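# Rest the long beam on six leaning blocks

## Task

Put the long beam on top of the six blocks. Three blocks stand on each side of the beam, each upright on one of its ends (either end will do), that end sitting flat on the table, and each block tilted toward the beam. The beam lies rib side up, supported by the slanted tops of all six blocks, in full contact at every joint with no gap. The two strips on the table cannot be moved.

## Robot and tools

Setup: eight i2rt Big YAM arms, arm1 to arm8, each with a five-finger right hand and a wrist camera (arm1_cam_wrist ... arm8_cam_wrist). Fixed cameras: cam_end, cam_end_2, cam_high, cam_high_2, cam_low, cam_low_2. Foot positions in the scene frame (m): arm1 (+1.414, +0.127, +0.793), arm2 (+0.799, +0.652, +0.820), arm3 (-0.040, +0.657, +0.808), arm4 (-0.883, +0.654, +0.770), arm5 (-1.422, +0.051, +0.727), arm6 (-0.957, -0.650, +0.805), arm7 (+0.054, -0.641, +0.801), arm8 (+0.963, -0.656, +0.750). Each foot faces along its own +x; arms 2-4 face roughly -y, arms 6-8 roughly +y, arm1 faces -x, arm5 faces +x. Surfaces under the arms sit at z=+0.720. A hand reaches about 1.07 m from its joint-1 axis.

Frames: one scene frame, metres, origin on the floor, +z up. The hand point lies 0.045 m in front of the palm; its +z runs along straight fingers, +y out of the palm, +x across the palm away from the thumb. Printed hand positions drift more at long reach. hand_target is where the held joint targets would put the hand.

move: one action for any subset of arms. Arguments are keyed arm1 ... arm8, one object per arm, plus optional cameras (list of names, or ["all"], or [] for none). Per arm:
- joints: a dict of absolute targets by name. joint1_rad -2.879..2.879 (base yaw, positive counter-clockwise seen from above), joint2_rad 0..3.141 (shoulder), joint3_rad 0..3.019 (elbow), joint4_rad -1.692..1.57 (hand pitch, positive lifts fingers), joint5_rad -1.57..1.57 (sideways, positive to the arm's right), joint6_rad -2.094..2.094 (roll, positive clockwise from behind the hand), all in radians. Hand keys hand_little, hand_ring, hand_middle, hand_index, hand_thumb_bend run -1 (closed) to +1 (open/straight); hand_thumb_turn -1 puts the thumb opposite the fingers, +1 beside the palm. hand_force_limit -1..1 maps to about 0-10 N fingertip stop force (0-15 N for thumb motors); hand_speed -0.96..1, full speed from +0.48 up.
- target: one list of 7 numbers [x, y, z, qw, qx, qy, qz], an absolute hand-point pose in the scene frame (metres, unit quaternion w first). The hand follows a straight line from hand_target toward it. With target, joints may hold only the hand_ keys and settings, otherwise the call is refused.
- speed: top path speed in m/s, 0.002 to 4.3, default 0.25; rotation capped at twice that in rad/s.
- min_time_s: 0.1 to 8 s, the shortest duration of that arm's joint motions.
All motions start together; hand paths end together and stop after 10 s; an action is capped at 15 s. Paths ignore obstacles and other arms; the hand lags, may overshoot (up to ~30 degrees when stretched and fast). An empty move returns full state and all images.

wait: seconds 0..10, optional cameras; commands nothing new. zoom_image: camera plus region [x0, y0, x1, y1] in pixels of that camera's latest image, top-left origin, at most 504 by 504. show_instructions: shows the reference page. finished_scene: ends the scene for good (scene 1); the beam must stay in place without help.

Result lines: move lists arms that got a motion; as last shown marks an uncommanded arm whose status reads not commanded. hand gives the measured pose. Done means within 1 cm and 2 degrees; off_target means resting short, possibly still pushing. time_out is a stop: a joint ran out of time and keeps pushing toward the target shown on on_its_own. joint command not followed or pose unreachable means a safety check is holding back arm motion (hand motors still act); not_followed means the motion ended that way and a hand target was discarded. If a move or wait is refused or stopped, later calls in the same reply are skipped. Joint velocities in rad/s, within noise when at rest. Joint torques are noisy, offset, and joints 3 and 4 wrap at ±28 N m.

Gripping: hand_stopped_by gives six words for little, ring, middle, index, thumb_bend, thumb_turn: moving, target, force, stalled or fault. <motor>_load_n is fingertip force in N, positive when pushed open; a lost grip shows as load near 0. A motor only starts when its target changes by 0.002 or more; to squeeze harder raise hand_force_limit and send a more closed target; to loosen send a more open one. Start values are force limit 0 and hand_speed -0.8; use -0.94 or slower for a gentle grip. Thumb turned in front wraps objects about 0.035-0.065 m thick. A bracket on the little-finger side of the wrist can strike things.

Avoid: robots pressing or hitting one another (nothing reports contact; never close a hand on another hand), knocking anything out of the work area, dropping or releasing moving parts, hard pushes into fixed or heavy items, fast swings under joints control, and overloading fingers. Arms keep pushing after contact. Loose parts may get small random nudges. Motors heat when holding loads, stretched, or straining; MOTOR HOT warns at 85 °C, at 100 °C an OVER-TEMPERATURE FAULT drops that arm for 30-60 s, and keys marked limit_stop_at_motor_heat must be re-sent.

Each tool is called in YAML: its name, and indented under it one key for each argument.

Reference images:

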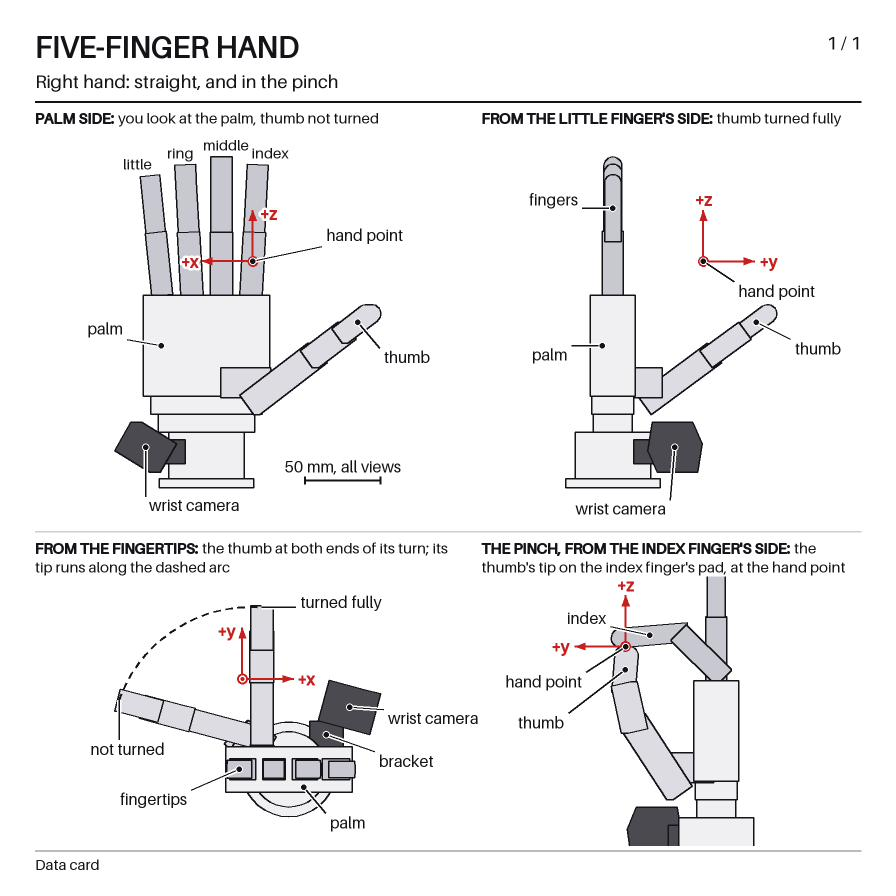

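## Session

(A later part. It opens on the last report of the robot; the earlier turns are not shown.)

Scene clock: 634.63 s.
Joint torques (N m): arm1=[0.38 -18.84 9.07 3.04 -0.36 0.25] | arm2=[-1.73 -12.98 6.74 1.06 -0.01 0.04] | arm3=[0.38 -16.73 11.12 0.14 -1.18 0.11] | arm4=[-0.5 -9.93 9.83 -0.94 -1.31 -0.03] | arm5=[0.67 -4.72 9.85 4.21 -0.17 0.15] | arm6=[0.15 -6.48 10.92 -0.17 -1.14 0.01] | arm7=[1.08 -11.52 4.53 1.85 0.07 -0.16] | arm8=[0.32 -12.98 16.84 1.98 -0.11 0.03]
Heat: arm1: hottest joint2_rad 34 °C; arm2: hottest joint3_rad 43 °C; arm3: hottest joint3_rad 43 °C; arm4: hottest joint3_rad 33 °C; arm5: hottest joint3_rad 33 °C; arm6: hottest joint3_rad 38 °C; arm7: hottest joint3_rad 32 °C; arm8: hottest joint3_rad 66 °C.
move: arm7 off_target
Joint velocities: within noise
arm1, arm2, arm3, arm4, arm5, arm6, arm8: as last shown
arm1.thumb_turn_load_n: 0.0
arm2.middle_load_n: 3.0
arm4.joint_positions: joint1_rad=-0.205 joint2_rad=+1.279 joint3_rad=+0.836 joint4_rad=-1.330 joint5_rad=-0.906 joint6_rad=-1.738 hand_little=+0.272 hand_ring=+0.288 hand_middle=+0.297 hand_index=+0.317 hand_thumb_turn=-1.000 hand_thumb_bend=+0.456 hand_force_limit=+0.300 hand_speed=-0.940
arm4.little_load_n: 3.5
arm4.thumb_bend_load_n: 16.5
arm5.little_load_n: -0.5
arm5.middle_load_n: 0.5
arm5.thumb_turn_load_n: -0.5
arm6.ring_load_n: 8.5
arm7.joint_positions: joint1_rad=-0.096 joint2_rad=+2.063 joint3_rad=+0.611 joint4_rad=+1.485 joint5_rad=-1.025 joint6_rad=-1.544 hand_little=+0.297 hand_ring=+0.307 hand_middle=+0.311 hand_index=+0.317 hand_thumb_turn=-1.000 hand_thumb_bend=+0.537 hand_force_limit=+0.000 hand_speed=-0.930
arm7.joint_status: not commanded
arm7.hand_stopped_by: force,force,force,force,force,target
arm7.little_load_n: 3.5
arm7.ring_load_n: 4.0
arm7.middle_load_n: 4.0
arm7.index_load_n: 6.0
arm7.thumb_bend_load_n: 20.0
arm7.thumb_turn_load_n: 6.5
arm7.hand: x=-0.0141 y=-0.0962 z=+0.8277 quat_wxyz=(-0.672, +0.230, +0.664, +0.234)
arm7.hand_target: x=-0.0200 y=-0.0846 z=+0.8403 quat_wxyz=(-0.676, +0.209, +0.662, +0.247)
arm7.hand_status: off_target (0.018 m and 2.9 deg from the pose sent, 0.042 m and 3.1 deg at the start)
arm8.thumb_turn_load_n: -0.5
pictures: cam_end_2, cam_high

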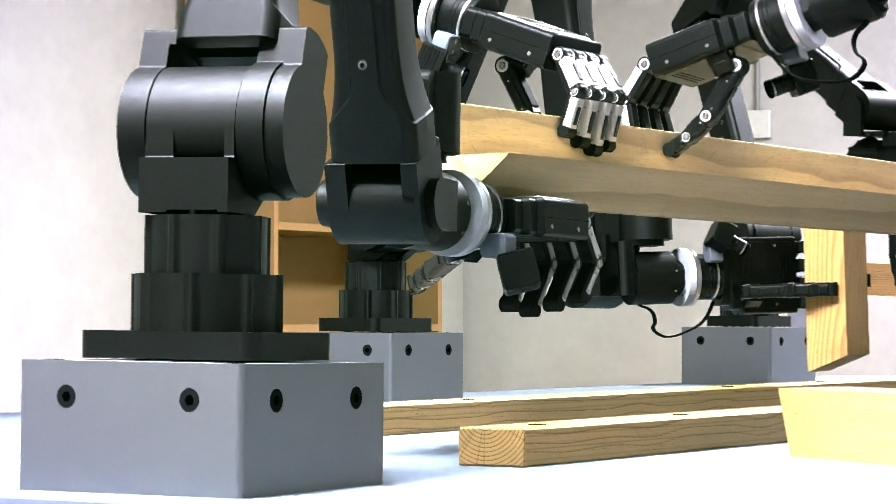

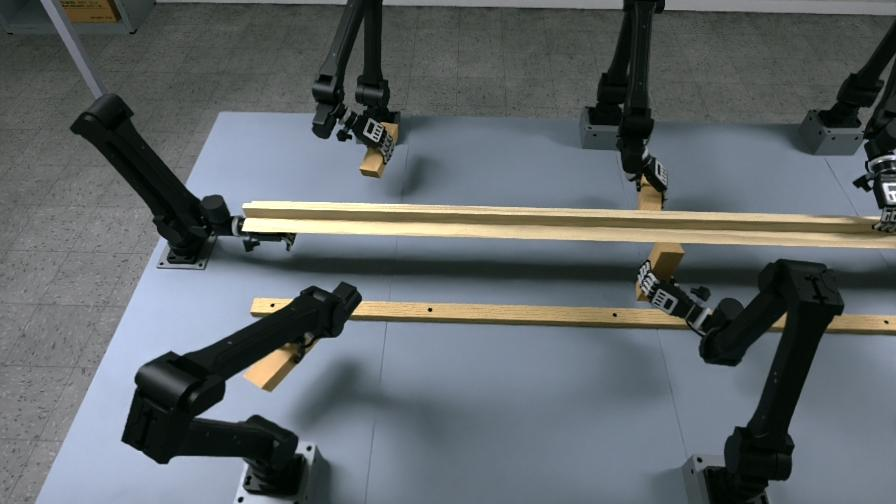

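move:
  arm7: {"target":[-0.02,-0.084,0.81,0.675,-0.209,-0.662,-0.247],"speed":0.06}
  cameras: ["cam_high","cam_end_2"]

zoom_image:
  camera: "cam_end_2"
  region: [600, 80, 896, 440]

zoom_image:
  camera: "cam_high"
  region: [600, 220, 800, 360]

Scene clock: 636.53 s.
Joint torques (N m): arm1=[0.26 -19.14 8.99 2.95 -0.37 0.27] | arm2=[-1.67 -12.75 6.63 0.9 -0.01 0.01] | arm3=[0.32 -16.79 11.17 0.18 -1.17 0.1] | arm4=[-0.56 -9.88 9.78 -0.94 -1.32 -0.01] | arm5=[0.79 -5.01 9.87 4.15 -0.16 0.15] | arm6=[0.09 -6.42 10.92 -0.16 -1.14 0.01] | arm7=[1.14 -12.28 3.71 2.97 0.02 -0.25] | arm8=[0.26 -12.92 16.84 1.98 -0.1 0.03]
Heat: arm1: hottest joint2_rad 34 °C; arm2: hottest joint3_rad 43 °C; arm3: hottest joint3_rad 43 °C; arm4: hottest joint3_rad 33 °C; arm5: hottest joint3_rad 33 °C; arm6: hottest joint3_rad 38 °C; arm7: hottest joint3_rad 32 °C; arm8: hottest joint3_rad 66 °C.
move: arm7 off_target
Joint velocities: within noise
arm1, arm2, arm3, arm4, arm5, arm6, arm8: as last shown
arm1.thumb_turn_load_n: -0.5
arm2.middle_load_n: 2.5
arm3.little_load_n: 4.0
arm3.thumb_turn_load_n: 6.0
arm4.little_load_n: 3.0
arm4.ring_load_n: 4.0
arm5.little_load_n: 0.0
arm5.middle_load_n: 0.0
arm5.thumb_turn_load_n: 0.0
arm6.ring_load_n: 8.0
arm7.joint_positions: joint1_rad=-0.096 joint2_rad=+2.163 joint3_rad=+0.635 joint4_rad=+1.515 joint5_rad=-1.025 joint6_rad=-1.544 hand_little=+0.297 hand_ring=+0.307 hand_middle=+0.311 hand_index=+0.317 hand_thumb_turn=-1.000 hand_thumb_bend=+0.537 hand_force_limit=+0.000 hand_speed=-0.930
arm7.joint_status: not commanded
arm7.hand_stopped_by: force,force,force,force,force,target
arm7.little_load_n: 3.5
arm7.ring_load_n: 4.0
arm7.middle_load_n: 4.0
arm7.index_load_n: 5.5
arm7.thumb_bend_load_n: 20.0
arm7.thumb_turn_load_n: 6.5
arm7.hand: x=-0.0144 y=-0.0977 z=+0.7895 quat_wxyz=(-0.669, +0.246, +0.667, +0.218)
arm7.hand_target: x=-0.0199 y=-0.0849 z=+0.8103 quat_wxyz=(-0.673, +0.210, +0.665, +0.246)
arm7.hand_status: off_target (0.025 m and 5.5 deg from the pose sent, 0.022 m and 2.9 deg at the start; a joint's target at an end of its range on 19 of 32 steps)
pictures: cam_end_2, cam_high

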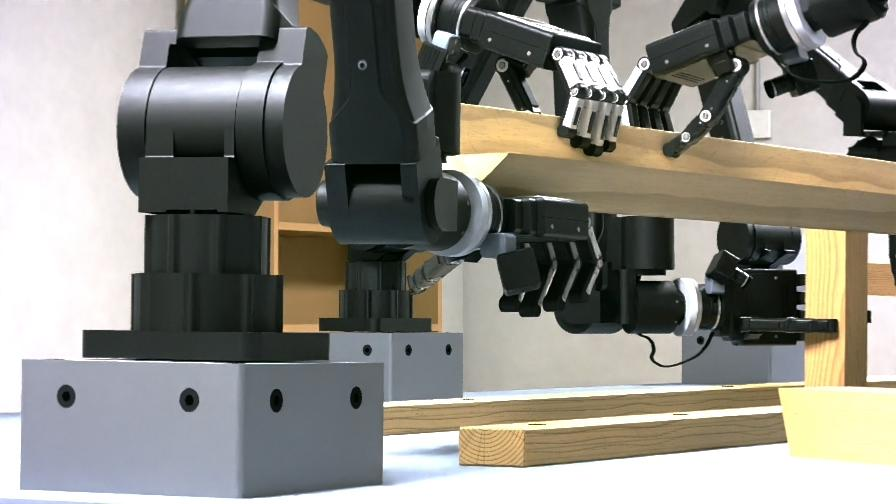

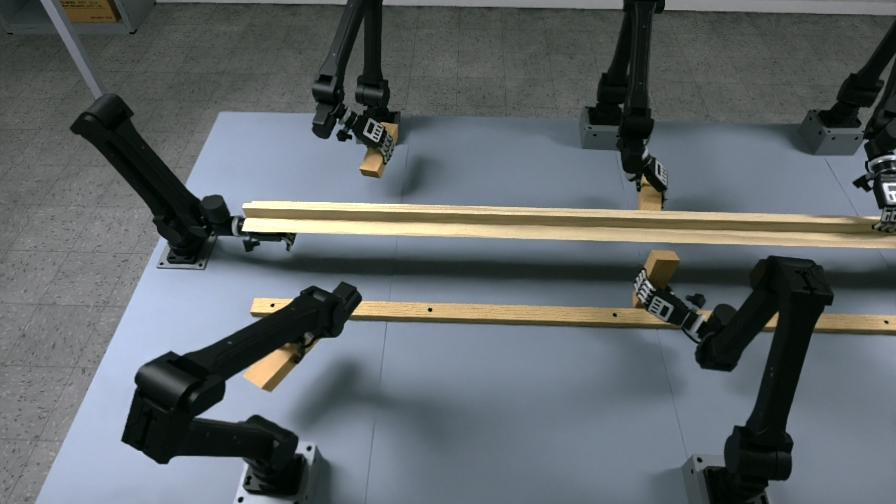

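Scaled by 1.400 from the camera's image (finer frame: 1280x720).

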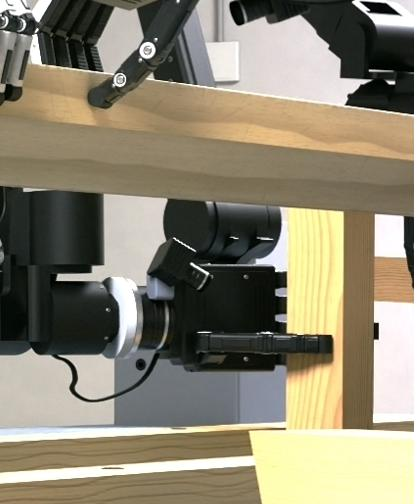

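Scaled by 2.520 from the camera's image (finer frame: 1280x720).

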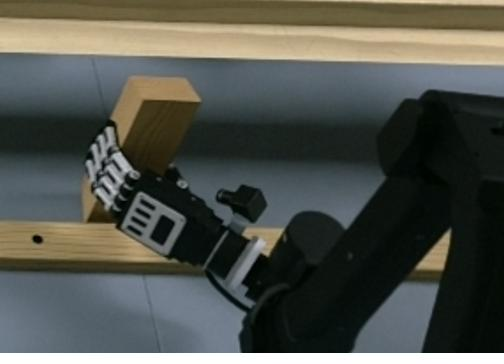

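move:
  arm7: {"target":[-0.02,-0.0745,0.805,0.649,-0.280,-0.685,-0.175],"speed":0.06}
  cameras: ["cam_high","cam_end_2","cam_high_2"]

zoom_image:
  camera: "cam_end_2"
  region: [600, 80, 896, 440]

zoom_image:
  camera: "cam_high"
  region: [600, 220, 800, 360]

Scene clock: 641.43 s.
Joint torques (N m): arm1=[0.26 -18.96 9.07 3.02 -0.37 0.27] | arm2=[-1.85 -13.22 6.63 0.88 -0.02 0.04] | arm3=[0.44 -16.79 11.14 0.14 -1.17 0.1] | arm4=[-0.67 -9.64 9.83 -0.91 -1.34 -0.05] | arm5=[0.73 -4.89 9.94 4.19 -0.17 0.16] | arm6=[0.15 -6.42 10.92 -0.16 -1.14 0.02] | arm7=[1.08 -13.68 4.82 1.47 -0.18 -0.3] | arm8=[0.32 -12.98 16.84 1.99 -0.11 0.03]
Heat: arm1: hottest joint2_rad 34 °C; arm2: hottest joint3_rad 43 °C; arm3: hottest joint3_rad 43 °C; arm4: hottest joint3_rad 34 °C; arm5: hottest joint3_rad 33 °C; arm6: hottest joint3_rad 38 °C; arm7: hottest joint3_rad 32 °C; arm8: hottest joint3_rad 66 °C.
move: arm7 off_target
Joint velocities: within noise
arm1, arm2, arm3, arm5, arm8: as last shown
arm1.ring_load_n: 0.5
arm1.thumb_turn_load_n: 0.0
arm2.ring_load_n: 7.0
arm3.little_load_n: 3.5
arm3.thumb_turn_load_n: 5.5
arm4.joint_positions: joint1_rad=-0.205 joint2_rad=+1.279 joint3_rad=+0.836 joint4_rad=-1.330 joint5_rad=-0.906 joint6_rad=-1.738 hand_little=+0.272 hand_ring=+0.288 hand_middle=+0.297 hand_index=+0.317 hand_thumb_turn=-1.000 hand_thumb_bend=+0.456 hand_force_limit=+0.300 hand_speed=-0.940
arm4.joint_status: not commanded
arm4.hand_stopped_by: force,force,force,force,force,target
arm4.little_load_n: 3.0
arm4.ring_load_n: 4.0
arm4.middle_load_n: 5.5
arm4.index_load_n: 5.5
arm4.thumb_bend_load_n: 16.5
arm4.thumb_turn_load_n: 3.5
arm4.hand: x=-0.8356 y=+0.3812 z=+0.8863 quat_wxyz=(-0.307, +0.577, -0.687, +0.317)
arm4.hand_target: x=-0.8357 y=+0.3651 z=+0.9096 quat_wxyz=(-0.290, +0.588, -0.677, +0.334)
arm4.hand_status: not commanded
arm5.ring_load_n: -0.5
arm5.thumb_turn_load_n: -0.5
arm6.joint_positions: joint1_rad=-0.404 joint2_rad=+1.182 joint3_rad=+0.653 joint4_rad=-1.070 joint5_rad=-0.906 joint6_rad=-1.543 hand_little=+0.294 hand_ring=+0.302 hand_middle=+0.333 hand_index=+0.359 hand_thumb_turn=-1.000 hand_thumb_bend=+0.535 hand_force_limit=+0.300 hand_speed=-0.940
arm6.joint_status: not commanded
arm6.hand_stopped_by: force,force,force,force,force,target
arm6.little_load_n: 0.0
arm6.ring_load_n: 8.5
arm6.middle_load_n: 4.0
arm6.index_load_n: 4.0
arm6.thumb_bend_load_n: 26.0
arm6.thumb_turn_load_n: 7.0
arm6.hand: x=-0.9617 y=-0.3907 z=+0.8782 quat_wxyz=(-0.357, +0.772, +0.463, -0.249)
arm6.hand_target: x=-0.9515 y=-0.3718 z=+0.8996 quat_wxyz=(-0.377, +0.766, +0.467, -0.229)
arm6.hand_status: not commanded
arm7.joint_positions: joint1_rad=-0.092 joint2_rad=+2.036 joint3_rad=+0.655 joint4_rad=+1.155 joint5_rad=-1.017 joint6_rad=-1.568 hand_little=+0.297 hand_ring=+0.307 hand_middle=+0.311 hand_index=+0.317 hand_thumb_turn=-1.000 hand_thumb_bend=+0.537 hand_force_limit=+0.000 hand_speed=-0.930
arm7.joint_status: not commanded
arm7.hand_stopped_by: force,force,force,force,force,target
arm7.little_load_n: 4.0
arm7.ring_load_n: 4.0
arm7.middle_load_n: 4.0
arm7.index_load_n: 5.0
arm7.thumb_bend_load_n: 20.0
arm7.thumb_turn_load_n: 6.0
arm7.hand: x=-0.0141 y=-0.0905 z=+0.7817 quat_wxyz=(-0.645, +0.312, +0.681, +0.153)
arm7.hand_target: x=-0.0200 y=-0.0754 z=+0.8052 quat_wxyz=(-0.650, +0.280, +0.685, +0.175)
arm7.hand_status: off_target (0.029 m and 4.5 deg from the pose sent, 0.029 m and 7.0 deg at the start)
arm8.thumb_turn_load_n: -1.0
pictures: cam_end_2, cam_high, cam_high_2

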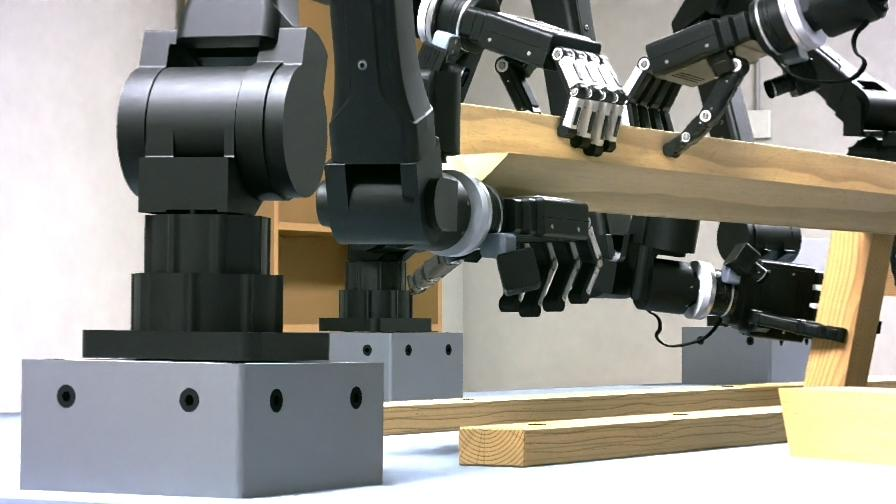

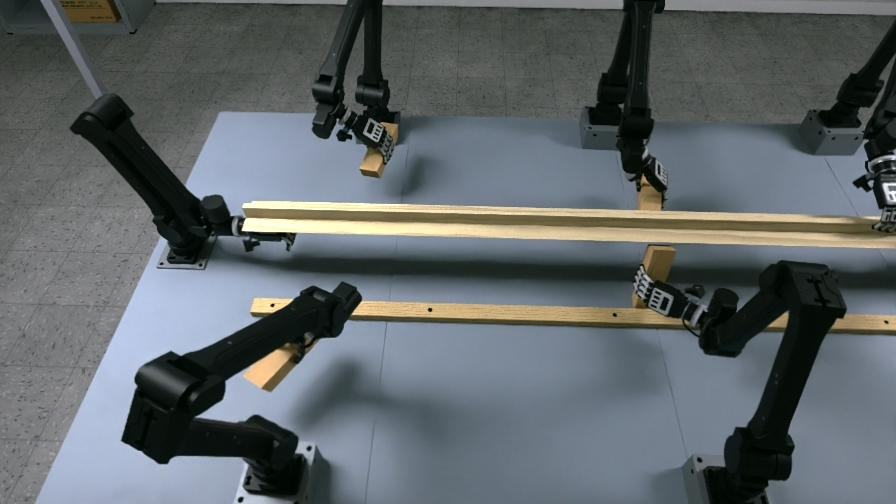

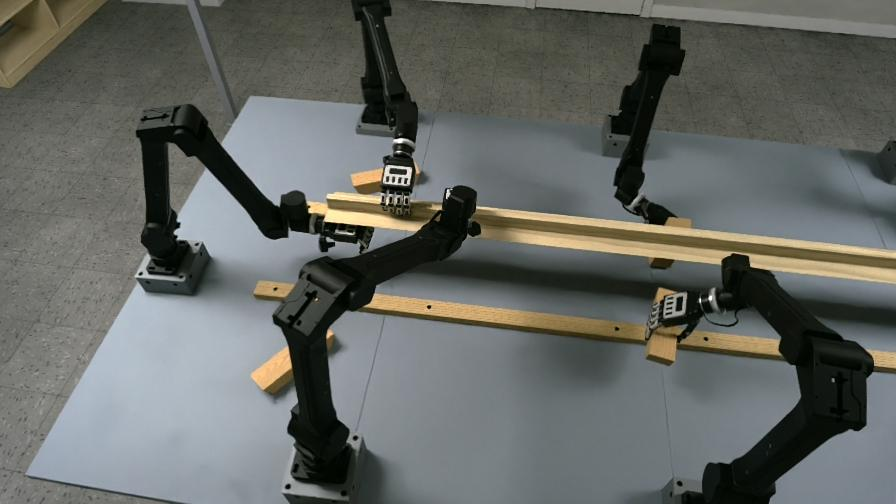

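Scaled by 1.400 from the camera's image (finer frame: 1280x720).

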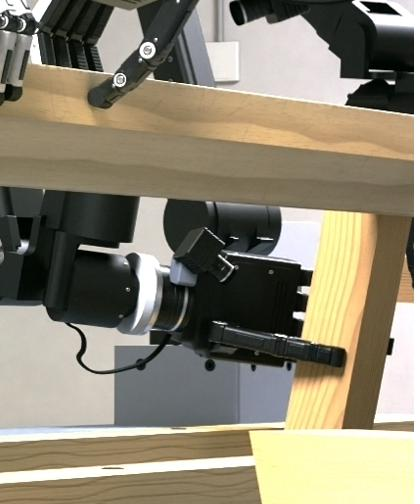

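Scaled by 2.520 from the camera's image (finer frame: 1280x720).

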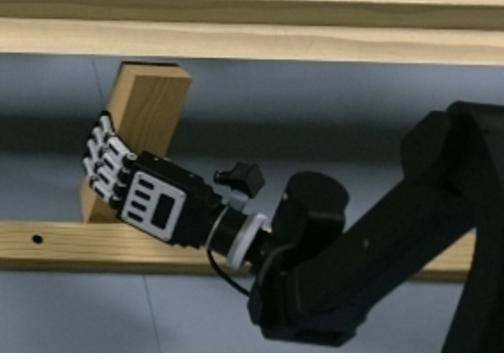

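move:
  arm7: {"target":[-0.02,-0.069,0.802,0.636,-0.308,-0.692,-0.145],"speed":0.06}
  cameras: ["cam_end_2"]

zoom_image:
  camera: "cam_end_2"
  region: [600, 80, 896, 440]

Scene clock: 643.97 s.
Joint torques (N m): arm1=[0.38 -18.96 9.07 2.97 -0.38 0.27] | arm2=[-1.9 -12.86 6.61 0.96 -0.1 0.03] | arm3=[0.21 -16.91 11.19 0.14 -1.18 0.1] | arm4=[-0.5 -9.52 9.92 -0.91 -1.33 -0.03] | arm5=[0.56 -4.89 9.91 4.19 -0.16 0.14] | arm6=[0.09 -6.42 10.92 -0.17 -1.15 0.01] | arm7=[1.14 -13.57 5.6 1.52 -0.28 -0.32] | arm8=[0.38 -12.98 16.85 1.99 -0.11 0.03]
Heat: arm1: hottest joint2_rad 34 °C; arm2: hottest joint3_rad 43 °C; arm3: hottest joint3_rad 43 °C; arm4: hottest joint3_rad 34 °C; arm5: hottest joint3_rad 33 °C; arm6: hottest joint3_rad 38 °C; arm7: hottest joint3_rad 32 °C; arm8: hottest joint3_rad 66 °C.
move: arm7 off_target
Joint velocities: within noise
arm1, arm2, arm3, arm4, arm5, arm6, arm8: as last shown
arm1.ring_load_n: 0.0
arm1.thumb_turn_load_n: -0.5
arm2.ring_load_n: 6.5
arm4.index_load_n: 5.0
arm5.ring_load_n: 0.0
arm6.middle_load_n: 3.5
arm6.index_load_n: 4.5
arm6.thumb_turn_load_n: 6.5
arm7.joint_positions: joint1_rad=-0.089 joint2_rad=+1.988 joint3_rad=+0.681 joint4_rad=+0.980 joint5_rad=-1.012 joint6_rad=-1.584 hand_little=+0.297 hand_ring=+0.307 hand_middle=+0.311 hand_index=+0.317 hand_thumb_turn=-1.000 hand_thumb_bend=+0.537 hand_force_limit=+0.000 hand_speed=-0.930
arm7.joint_status: not commanded
arm7.hand_stopped_by: force,force,force,force,force,target
arm7.little_load_n: 4.0
arm7.ring_load_n: 4.5
arm7.middle_load_n: 4.0
arm7.index_load_n: 5.0
arm7.thumb_bend_load_n: 20.0
arm7.thumb_turn_load_n: 6.0
arm7.hand: x=-0.0142 y=-0.0860 z=+0.7783 quat_wxyz=(-0.631, +0.339, +0.687, +0.123)
arm7.hand_target: x=-0.0200 y=-0.0699 z=+0.8024 quat_wxyz=(-0.637, +0.308, +0.692, +0.145)
arm7.hand_status: off_target (0.030 m and 4.5 deg from the pose sent, 0.030 m and 1.9 deg at the start)
arm8.middle_load_n: 2.5
arm8.index_load_n: 2.0
arm8.thumb_turn_load_n: -0.5

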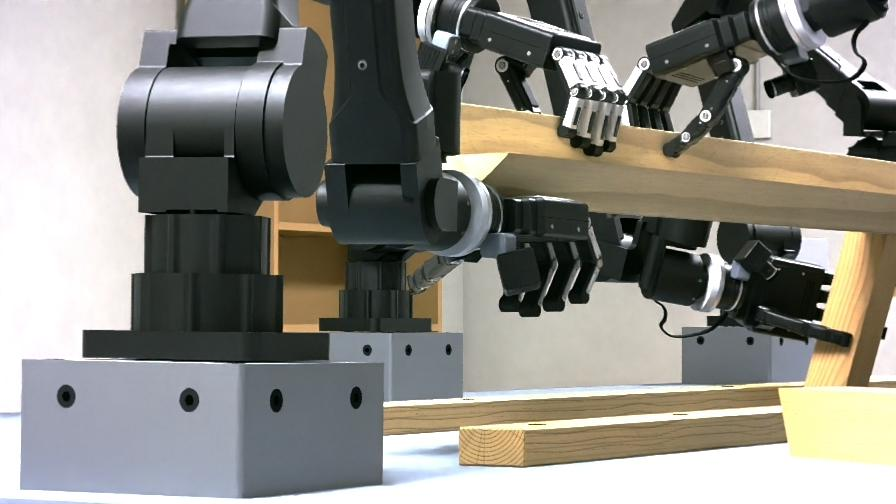

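Scaled by 1.400 from the camera's image (finer frame: 1280x720).

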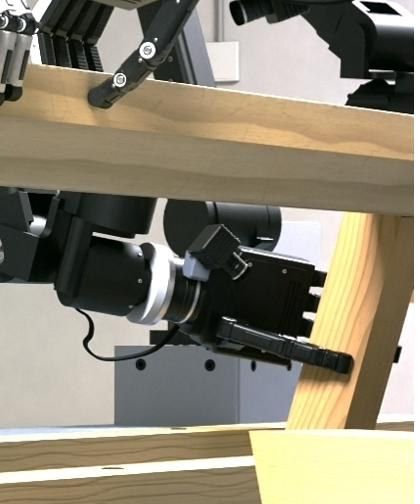

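move:
  arm7: {"target":[-0.02,-0.065,0.798,0.624,-0.3325,-0.697,-0.1175],"speed":0.06}
  cameras: ["cam_end_2","cam_high","cam_low_2"]

zoom_image:
  camera: "cam_end_2"
  region: [600, 80, 896, 440]

zoom_image:
  camera: "cam_high"
  region: [600, 220, 800, 360]

Scene clock: 645.97 s.
Joint torques (N m): arm1=[0.26 -18.78 9.11 2.91 -0.39 0.27] | arm2=[-2.37 -12.81 6.68 0.8 -0.04 0] | arm3=[0.32 -16.79 11.15 0.17 -1.17 0.1] | arm4=[-0.91 -9.52 9.84 -0.94 -1.32 -0.03] | arm5=[0.79 -4.89 9.91 4.22 -0.17 0.17] | arm6=[0.09 -6.48 10.89 -0.17 -1.14 0.01] | arm7=[1.08 -13.39 6.26 1.29 -0.29 -0.3] | arm8=[0.32 -12.92 16.84 1.98 -0.11 0.03]
Heat: arm1: hottest joint2_rad 34 °C; arm2: hottest joint3_rad 43 °C; arm3: hottest joint3_rad 44 °C; arm4: hottest joint3_rad 34 °C; arm5: hottest joint3_rad 33 °C; arm6: hottest joint3_rad 38 °C; arm7: hottest joint3_rad 31 °C; arm8: hottest joint3_rad 66 °C.
move: arm7 off_target
Joint velocities: within noise
arm1, arm2, arm3, arm4, arm5, arm6, arm8: as last shown
arm3.middle_load_n: 3.5
arm4.thumb_turn_load_n: 4.0
arm5.thumb_turn_load_n: 0.0
arm6.middle_load_n: 4.0
arm6.index_load_n: 4.0
arm6.thumb_turn_load_n: 7.0
arm7.joint_positions: joint1_rad=-0.087 joint2_rad=+1.953 joint3_rad=+0.709 joint4_rad=+0.834 joint5_rad=-1.010 joint6_rad=-1.601 hand_little=+0.297 hand_ring=+0.307 hand_middle=+0.311 hand_index=+0.317 hand_thumb_turn=-1.000 hand_thumb_bend=+0.537 hand_force_limit=+0.000 hand_speed=-0.930
arm7.joint_status: not commanded
arm7.hand_stopped_by: force,force,force,force,force,target
arm7.little_load_n: 5.0
arm7.ring_load_n: 4.5
arm7.middle_load_n: 4.0
arm7.index_load_n: 4.5
arm7.thumb_bend_load_n: 20.0
arm7.thumb_turn_load_n: 5.5
arm7.hand: x=-0.0143 y=-0.0830 z=+0.7761 quat_wxyz=(-0.618, +0.360, +0.692, +0.098)
arm7.hand_target: x=-0.0200 y=-0.0660 z=+0.7984 quat_wxyz=(-0.624, +0.333, +0.697, +0.118)
arm7.hand_status: off_target (0.029 m and 4.0 deg from the pose sent, 0.029 m and 1.7 deg at the start)
arm8.middle_load_n: 3.0

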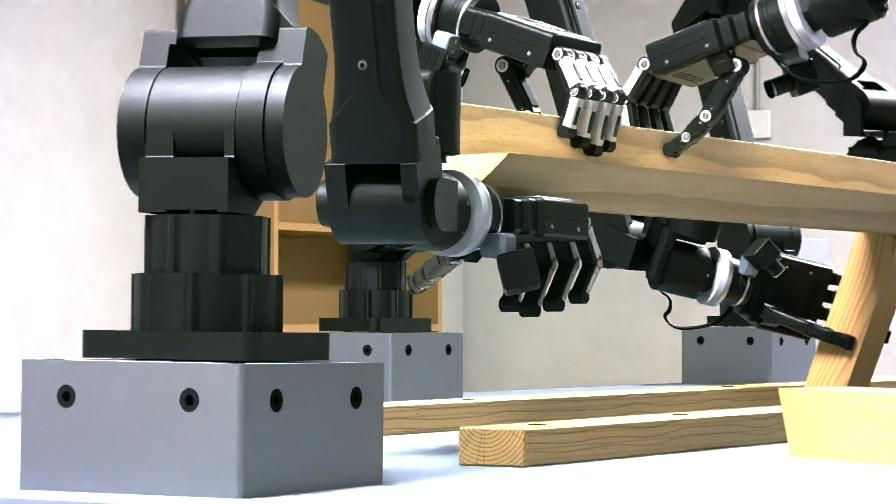

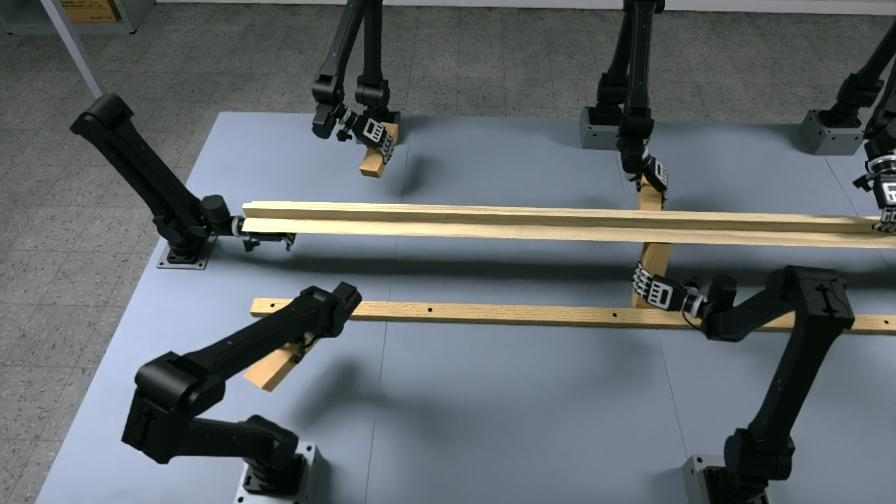

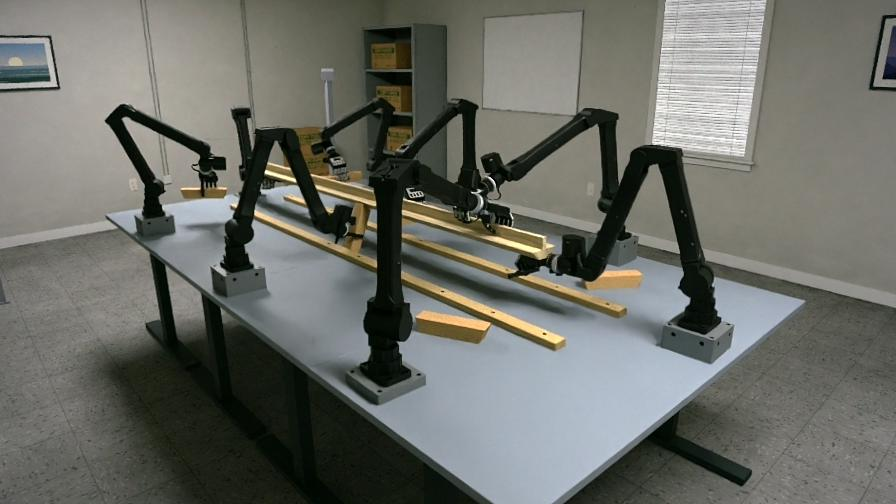

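Scaled by 1.400 from the camera's image (finer frame: 1280x720).

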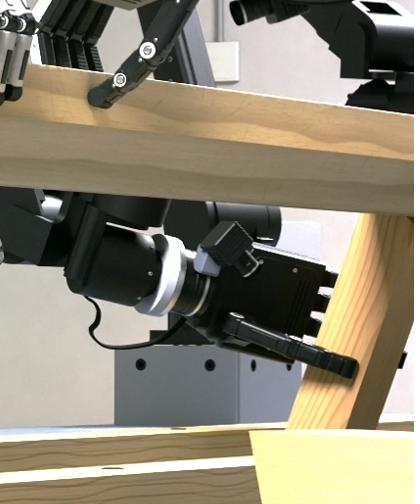

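Scaled by 2.520 from the camera's image (finer frame: 1280x720).

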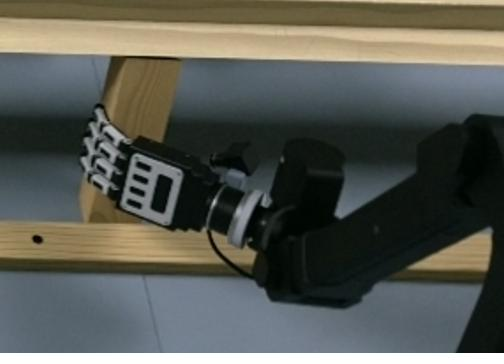

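move:
  arm3: {"target":[0.11,0.22,0.95,0.228,0.669,-0.228,0.669],"speed":0.25}
  cameras: ["cam_high_2","cam_high","arm3_cam_wrist"]

zoom_image:
  camera: "cam_high_2"
  region: [540, 220, 740, 360]

Scene clock: 653.67 s.
Joint torques (N m): arm1=[0.32 -18.73 9.07 2.99 -0.37 0.25] | arm2=[-2.55 -13.22 6.54 1.03 -0.08 0.03] | arm3=[0.32 -8.29 6.61 4.23 -0.26 -0.47] | arm4=[-0.85 -9.7 9.8 -0.94 -1.34 -0.04] | arm5=[0.91 -4.95 9.91 4.19 -0.19 0.16] | arm6=[0.15 -6.42 10.92 -0.18 -1.14 0.01] | arm7=[1.32 -13.33 6.32 1.39 -0.27 -0.28] | arm8=[0.32 -12.98 16.85 1.98 -0.11 0.03]
Heat: arm1: hottest joint2_rad 34 °C; arm2: hottest joint3_rad 42 °C; arm3: hottest joint3_rad 43 °C; arm4: hottest joint3_rad 35 °C; arm5: hottest joint3_rad 33 °C; arm6: hottest joint3_rad 38 °C; arm7: hottest joint3_rad 31 °C; arm8: hottest joint3_rad 67 °C.
move: arm3 off_target
Joint velocities: within noise
arm1, arm2, arm4, arm5, arm6, arm7, arm8: as last shown
arm1.thumb_turn_load_n: 0.0
arm3.joint_positions: joint1_rad=+0.149 joint2_rad=+1.415 joint3_rad=+0.277 joint4_rad=+1.048 joint5_rad=-0.785 joint6_rad=-1.527 hand_little=+0.325 hand_ring=+0.340 hand_middle=+0.347 hand_index=+0.347 hand_thumb_turn=-1.000 hand_thumb_bend=+0.460 hand_force_limit=-0.200 hand_speed=-0.920
arm3.joint_status: not commanded
arm3.hand_stopped_by: force,force,force,force,force,target
arm3.little_load_n: 3.0
arm3.ring_load_n: 2.5
arm3.middle_load_n: 3.5
arm3.index_load_n: 4.5
arm3.thumb_bend_load_n: 12.0
arm3.thumb_turn_load_n: 7.0
arm3.hand: x=+0.1045 y=+0.2315 z=+0.9202 quat_wxyz=(+0.190, +0.675, -0.276, +0.657)
arm3.hand_target: x=+0.1098 y=+0.2213 z=+0.9499 quat_wxyz=(+0.228, +0.670, -0.229, +0.669)
arm3.hand_status: off_target (0.032 m and 7.1 deg from the pose sent, 0.113 m and 95.3 deg at the start)
arm4.joint_positions: joint1_rad=-0.205 joint2_rad=+1.279 joint3_rad=+0.836 joint4_rad=-1.330 joint5_rad=-0.906 joint6_rad=-1.738 hand_little=+0.272 hand_ring=+0.287 hand_middle=+0.297 hand_index=+0.317 hand_thumb_turn=-1.000 hand_thumb_bend=+0.456 hand_force_limit=+0.300 hand_speed=-0.940
arm4.thumb_turn_load_n: 3.5
arm6.middle_load_n: 3.5
arm6.thumb_turn_load_n: 6.5
arm7.little_load_n: 4.5
arm7.index_load_n: 5.0
arm7.thumb_bend_load_n: 20.5
arm7.thumb_turn_load_n: 6.0
arm7.hand_target: x=-0.0200 y=-0.0659 z=+0.7985 quat_wxyz=(-0.624, +0.333, +0.697, +0.118)
arm8.little_load_n: 3.0
arm8.index_load_n: 2.5
pictures: arm3_cam_wrist, cam_high, cam_high_2
arm3_cam_wrist: T_world_to_cam=[[-0.61206, -0.77382, 0.16308, 0.09339], [-0.50582, 0.22456, -0.8329, 0.76937], [0.60789, -0.59227, -0.52885, 0.67235]] pos_world=[0.03761, 0.29771, 0.98115]

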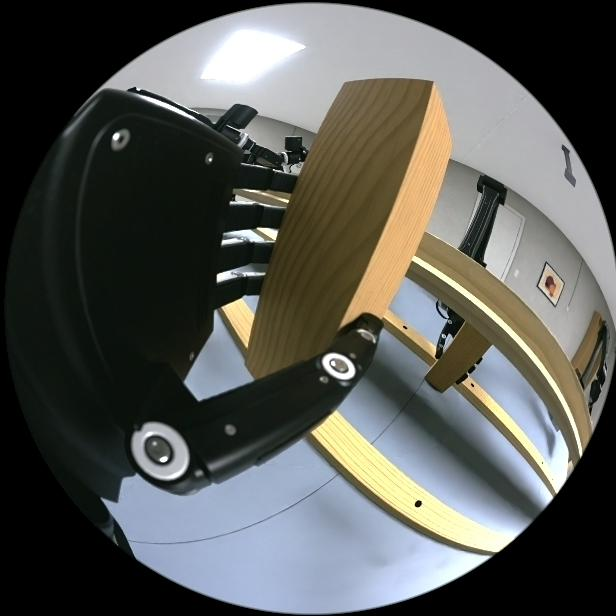

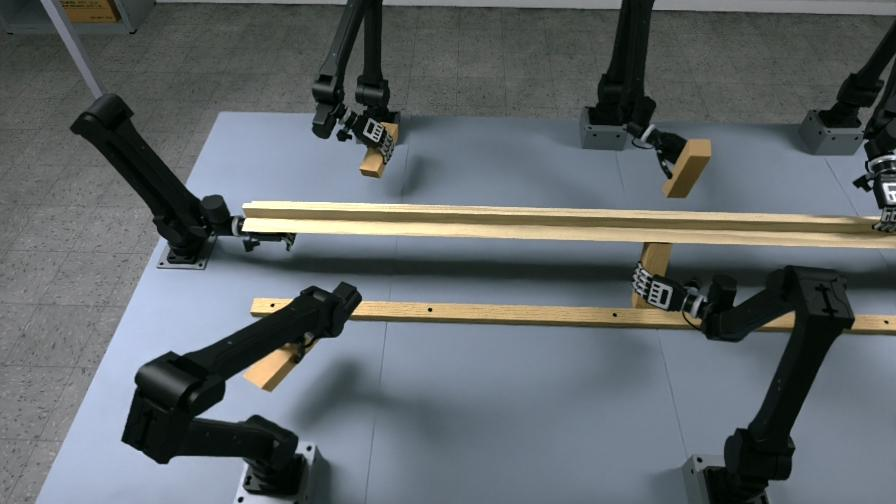

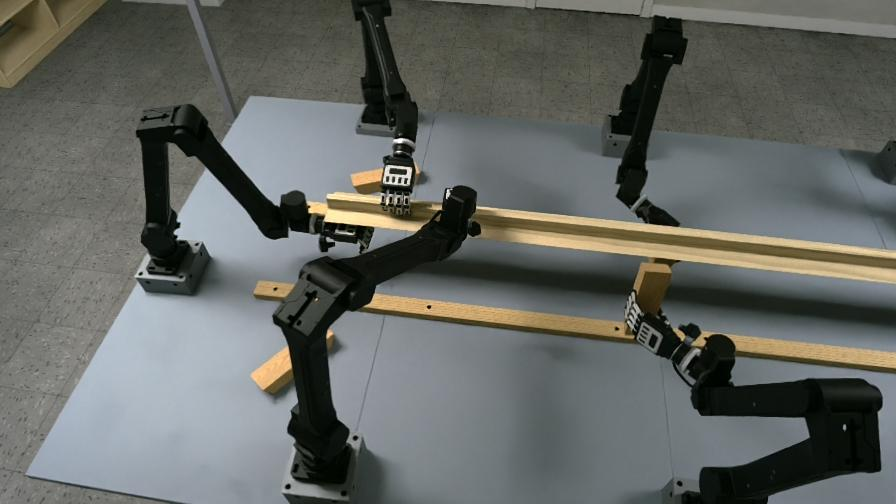

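Scaled by 2.520 from the camera's image (finer frame: 1280x720).

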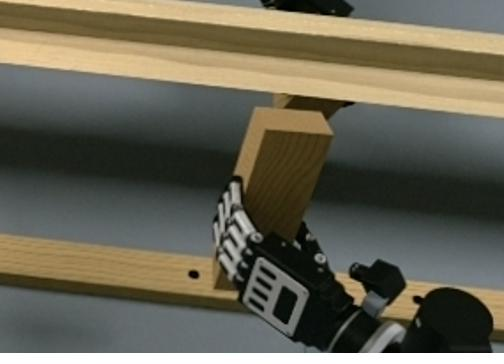

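move:
  arm3: {"target":[0.11,0.175,0.885,0.289,0.648,-0.230,0.665],"speed":0.12}
  cameras: ["cam_high_2","cam_high","cam_low"]

zoom_image:
  camera: "cam_high_2"
  region: [540, 220, 740, 360]

zoom_image:
  camera: "cam_high"
  region: [600, 120, 800, 260]

zoom_image:
  camera: "cam_low"
  region: [400, 180, 600, 320]

Scene clock: 658.17 s.
Joint torques (N m): arm1=[0.26 -18.84 9.06 3 -0.4 0.23] | arm2=[-2.26 -13.45 6.75 1.1 -0.01 0.05] | arm3=[0.67 -12.34 4.51 4.36 -0.05 -0.45] | arm4=[-0.85 -9.64 9.8 -0.94 -1.34 -0.03] | arm5=[0.62 -4.89 9.94 4.22 -0.17 0.16] | arm6=[0.15 -6.48 10.92 -0.18 -1.14 0.01] | arm7=[1.08 -13.57 6.24 1.42 -0.27 -0.27] | arm8=[0.32 -12.92 16.84 1.98 -0.11 0.03]
Heat: arm1: hottest joint2_rad 34 °C; arm2: hottest joint3_rad 42 °C; arm3: hottest joint3_rad 42 °C; arm4: hottest joint3_rad 35 °C; arm5: hottest joint3_rad 33 °C; arm6: hottest joint3_rad 38 °C; arm7: hottest joint3_rad 31 °C; arm8: hottest joint3_rad 67 °C.
move: arm3 off_target
Joint velocities: within noise
arm1, arm2, arm4, arm5, arm6, arm7, arm8: as last shown
arm1.thumb_turn_load_n: -0.5
arm3.joint_positions: joint1_rad=+0.186 joint2_rad=+1.895 joint3_rad=+0.355 joint4_rad=+1.504 joint5_rad=-0.653 joint6_rad=-1.556 hand_little=+0.325 hand_ring=+0.340 hand_middle=+0.347 hand_index=+0.347 hand_thumb_turn=-1.000 hand_thumb_bend=+0.460 hand_force_limit=-0.200 hand_speed=-0.920
arm3.joint_status: not commanded
arm3.hand_stopped_by: force,force,force,force,force,target
arm3.little_load_n: 2.5
arm3.ring_load_n: 3.0
arm3.middle_load_n: 3.5
arm3.index_load_n: 4.5
arm3.thumb_bend_load_n: 12.0
arm3.thumb_turn_load_n: 7.0
arm3.hand: x=+0.1018 y=+0.1916 z=+0.8520 quat_wxyz=(+0.248, +0.660, -0.280, +0.651)
arm3.hand_target: x=+0.1098 y=+0.1771 z=+0.8848 quat_wxyz=(+0.289, +0.649, -0.231, +0.665)
arm3.hand_status: off_target (0.038 m and 7.7 deg from the pose sent, 0.067 m and 12.9 deg at the start)
arm6.thumb_turn_load_n: 7.0
arm7.thumb_bend_load_n: 20.0
arm7.thumb_turn_load_n: 5.5
arm8.little_load_n: 3.5
arm8.ring_load_n: 3.0
arm8.thumb_bend_load_n: 13.0
arm8.thumb_turn_load_n: -1.0
pictures: cam_high, cam_high_2, cam_low

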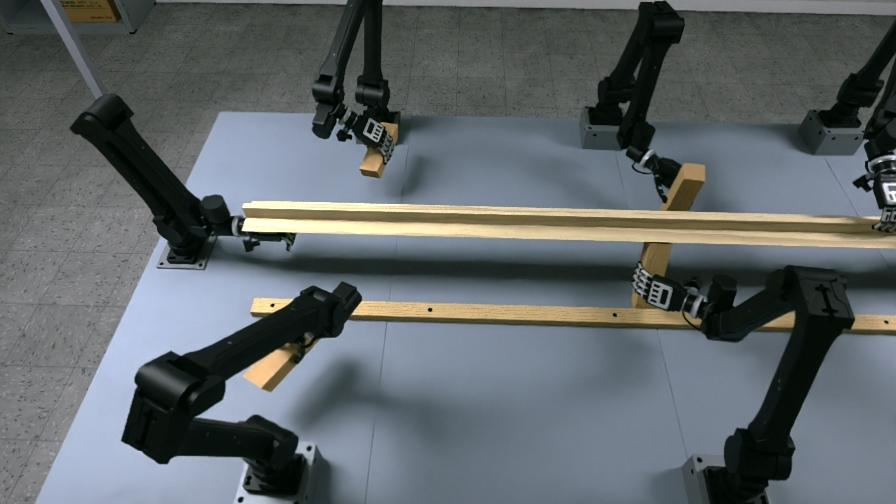

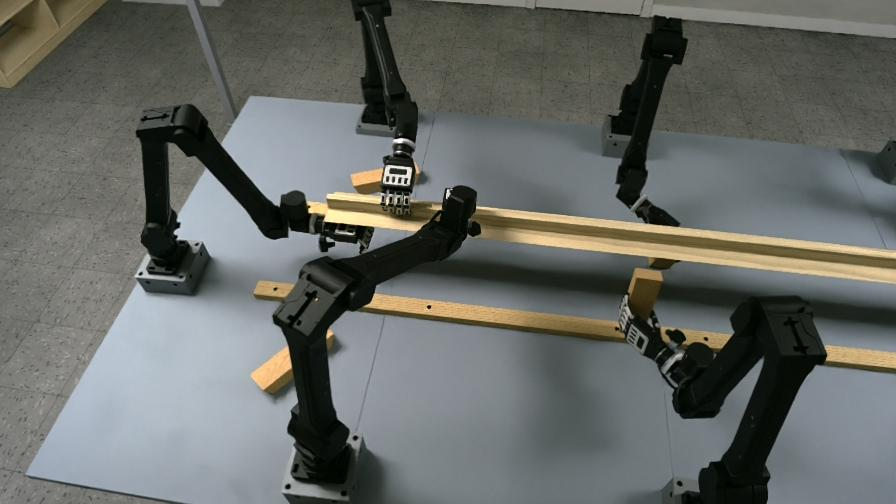

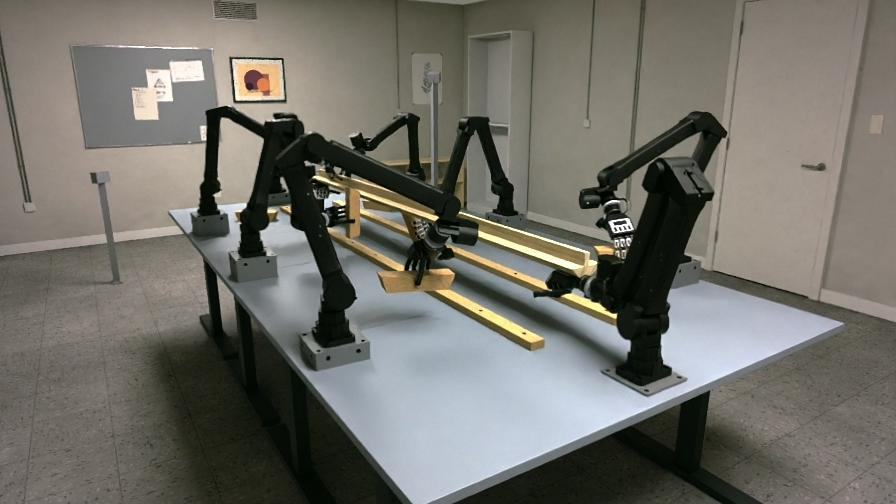

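Scaled by 2.520 from the camera's image (finer frame: 1280x720).

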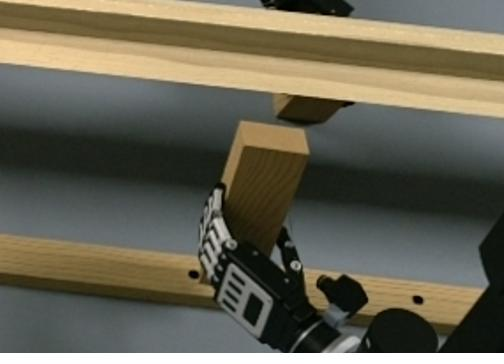

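Scaled by 2.520 from the camera's image (finer frame: 1280x720).

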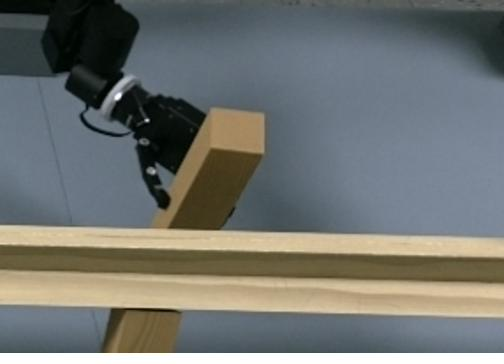

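Scaled by 2.520 from the camera's image (finer frame: 1280x720).

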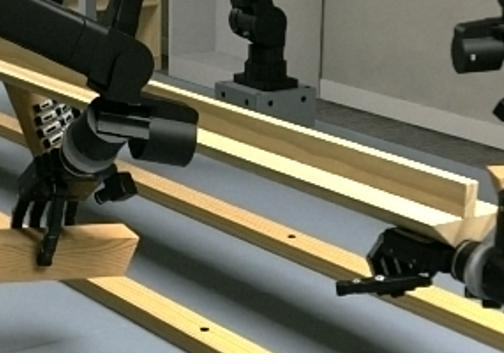

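zoom_image:
  camera: "cam_high_2"
  region: [610, 255, 680, 345]

zoom_image:
  camera: "cam_high"
  region: [650, 150, 730, 220]

Scaled by 5.600 from the camera's image (finer frame: 1280x720).

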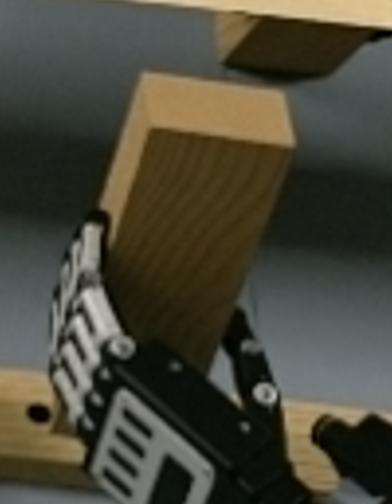

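Scaled by 6.300 from the camera's image (finer frame: 1280x720).

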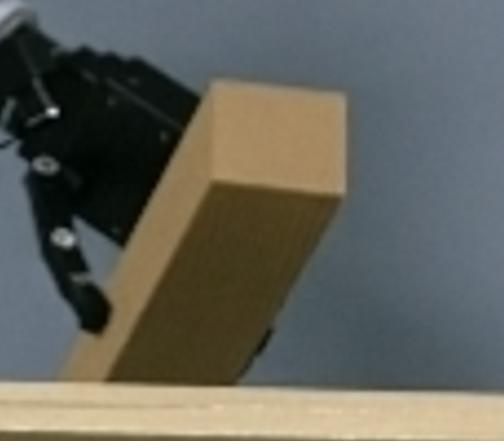

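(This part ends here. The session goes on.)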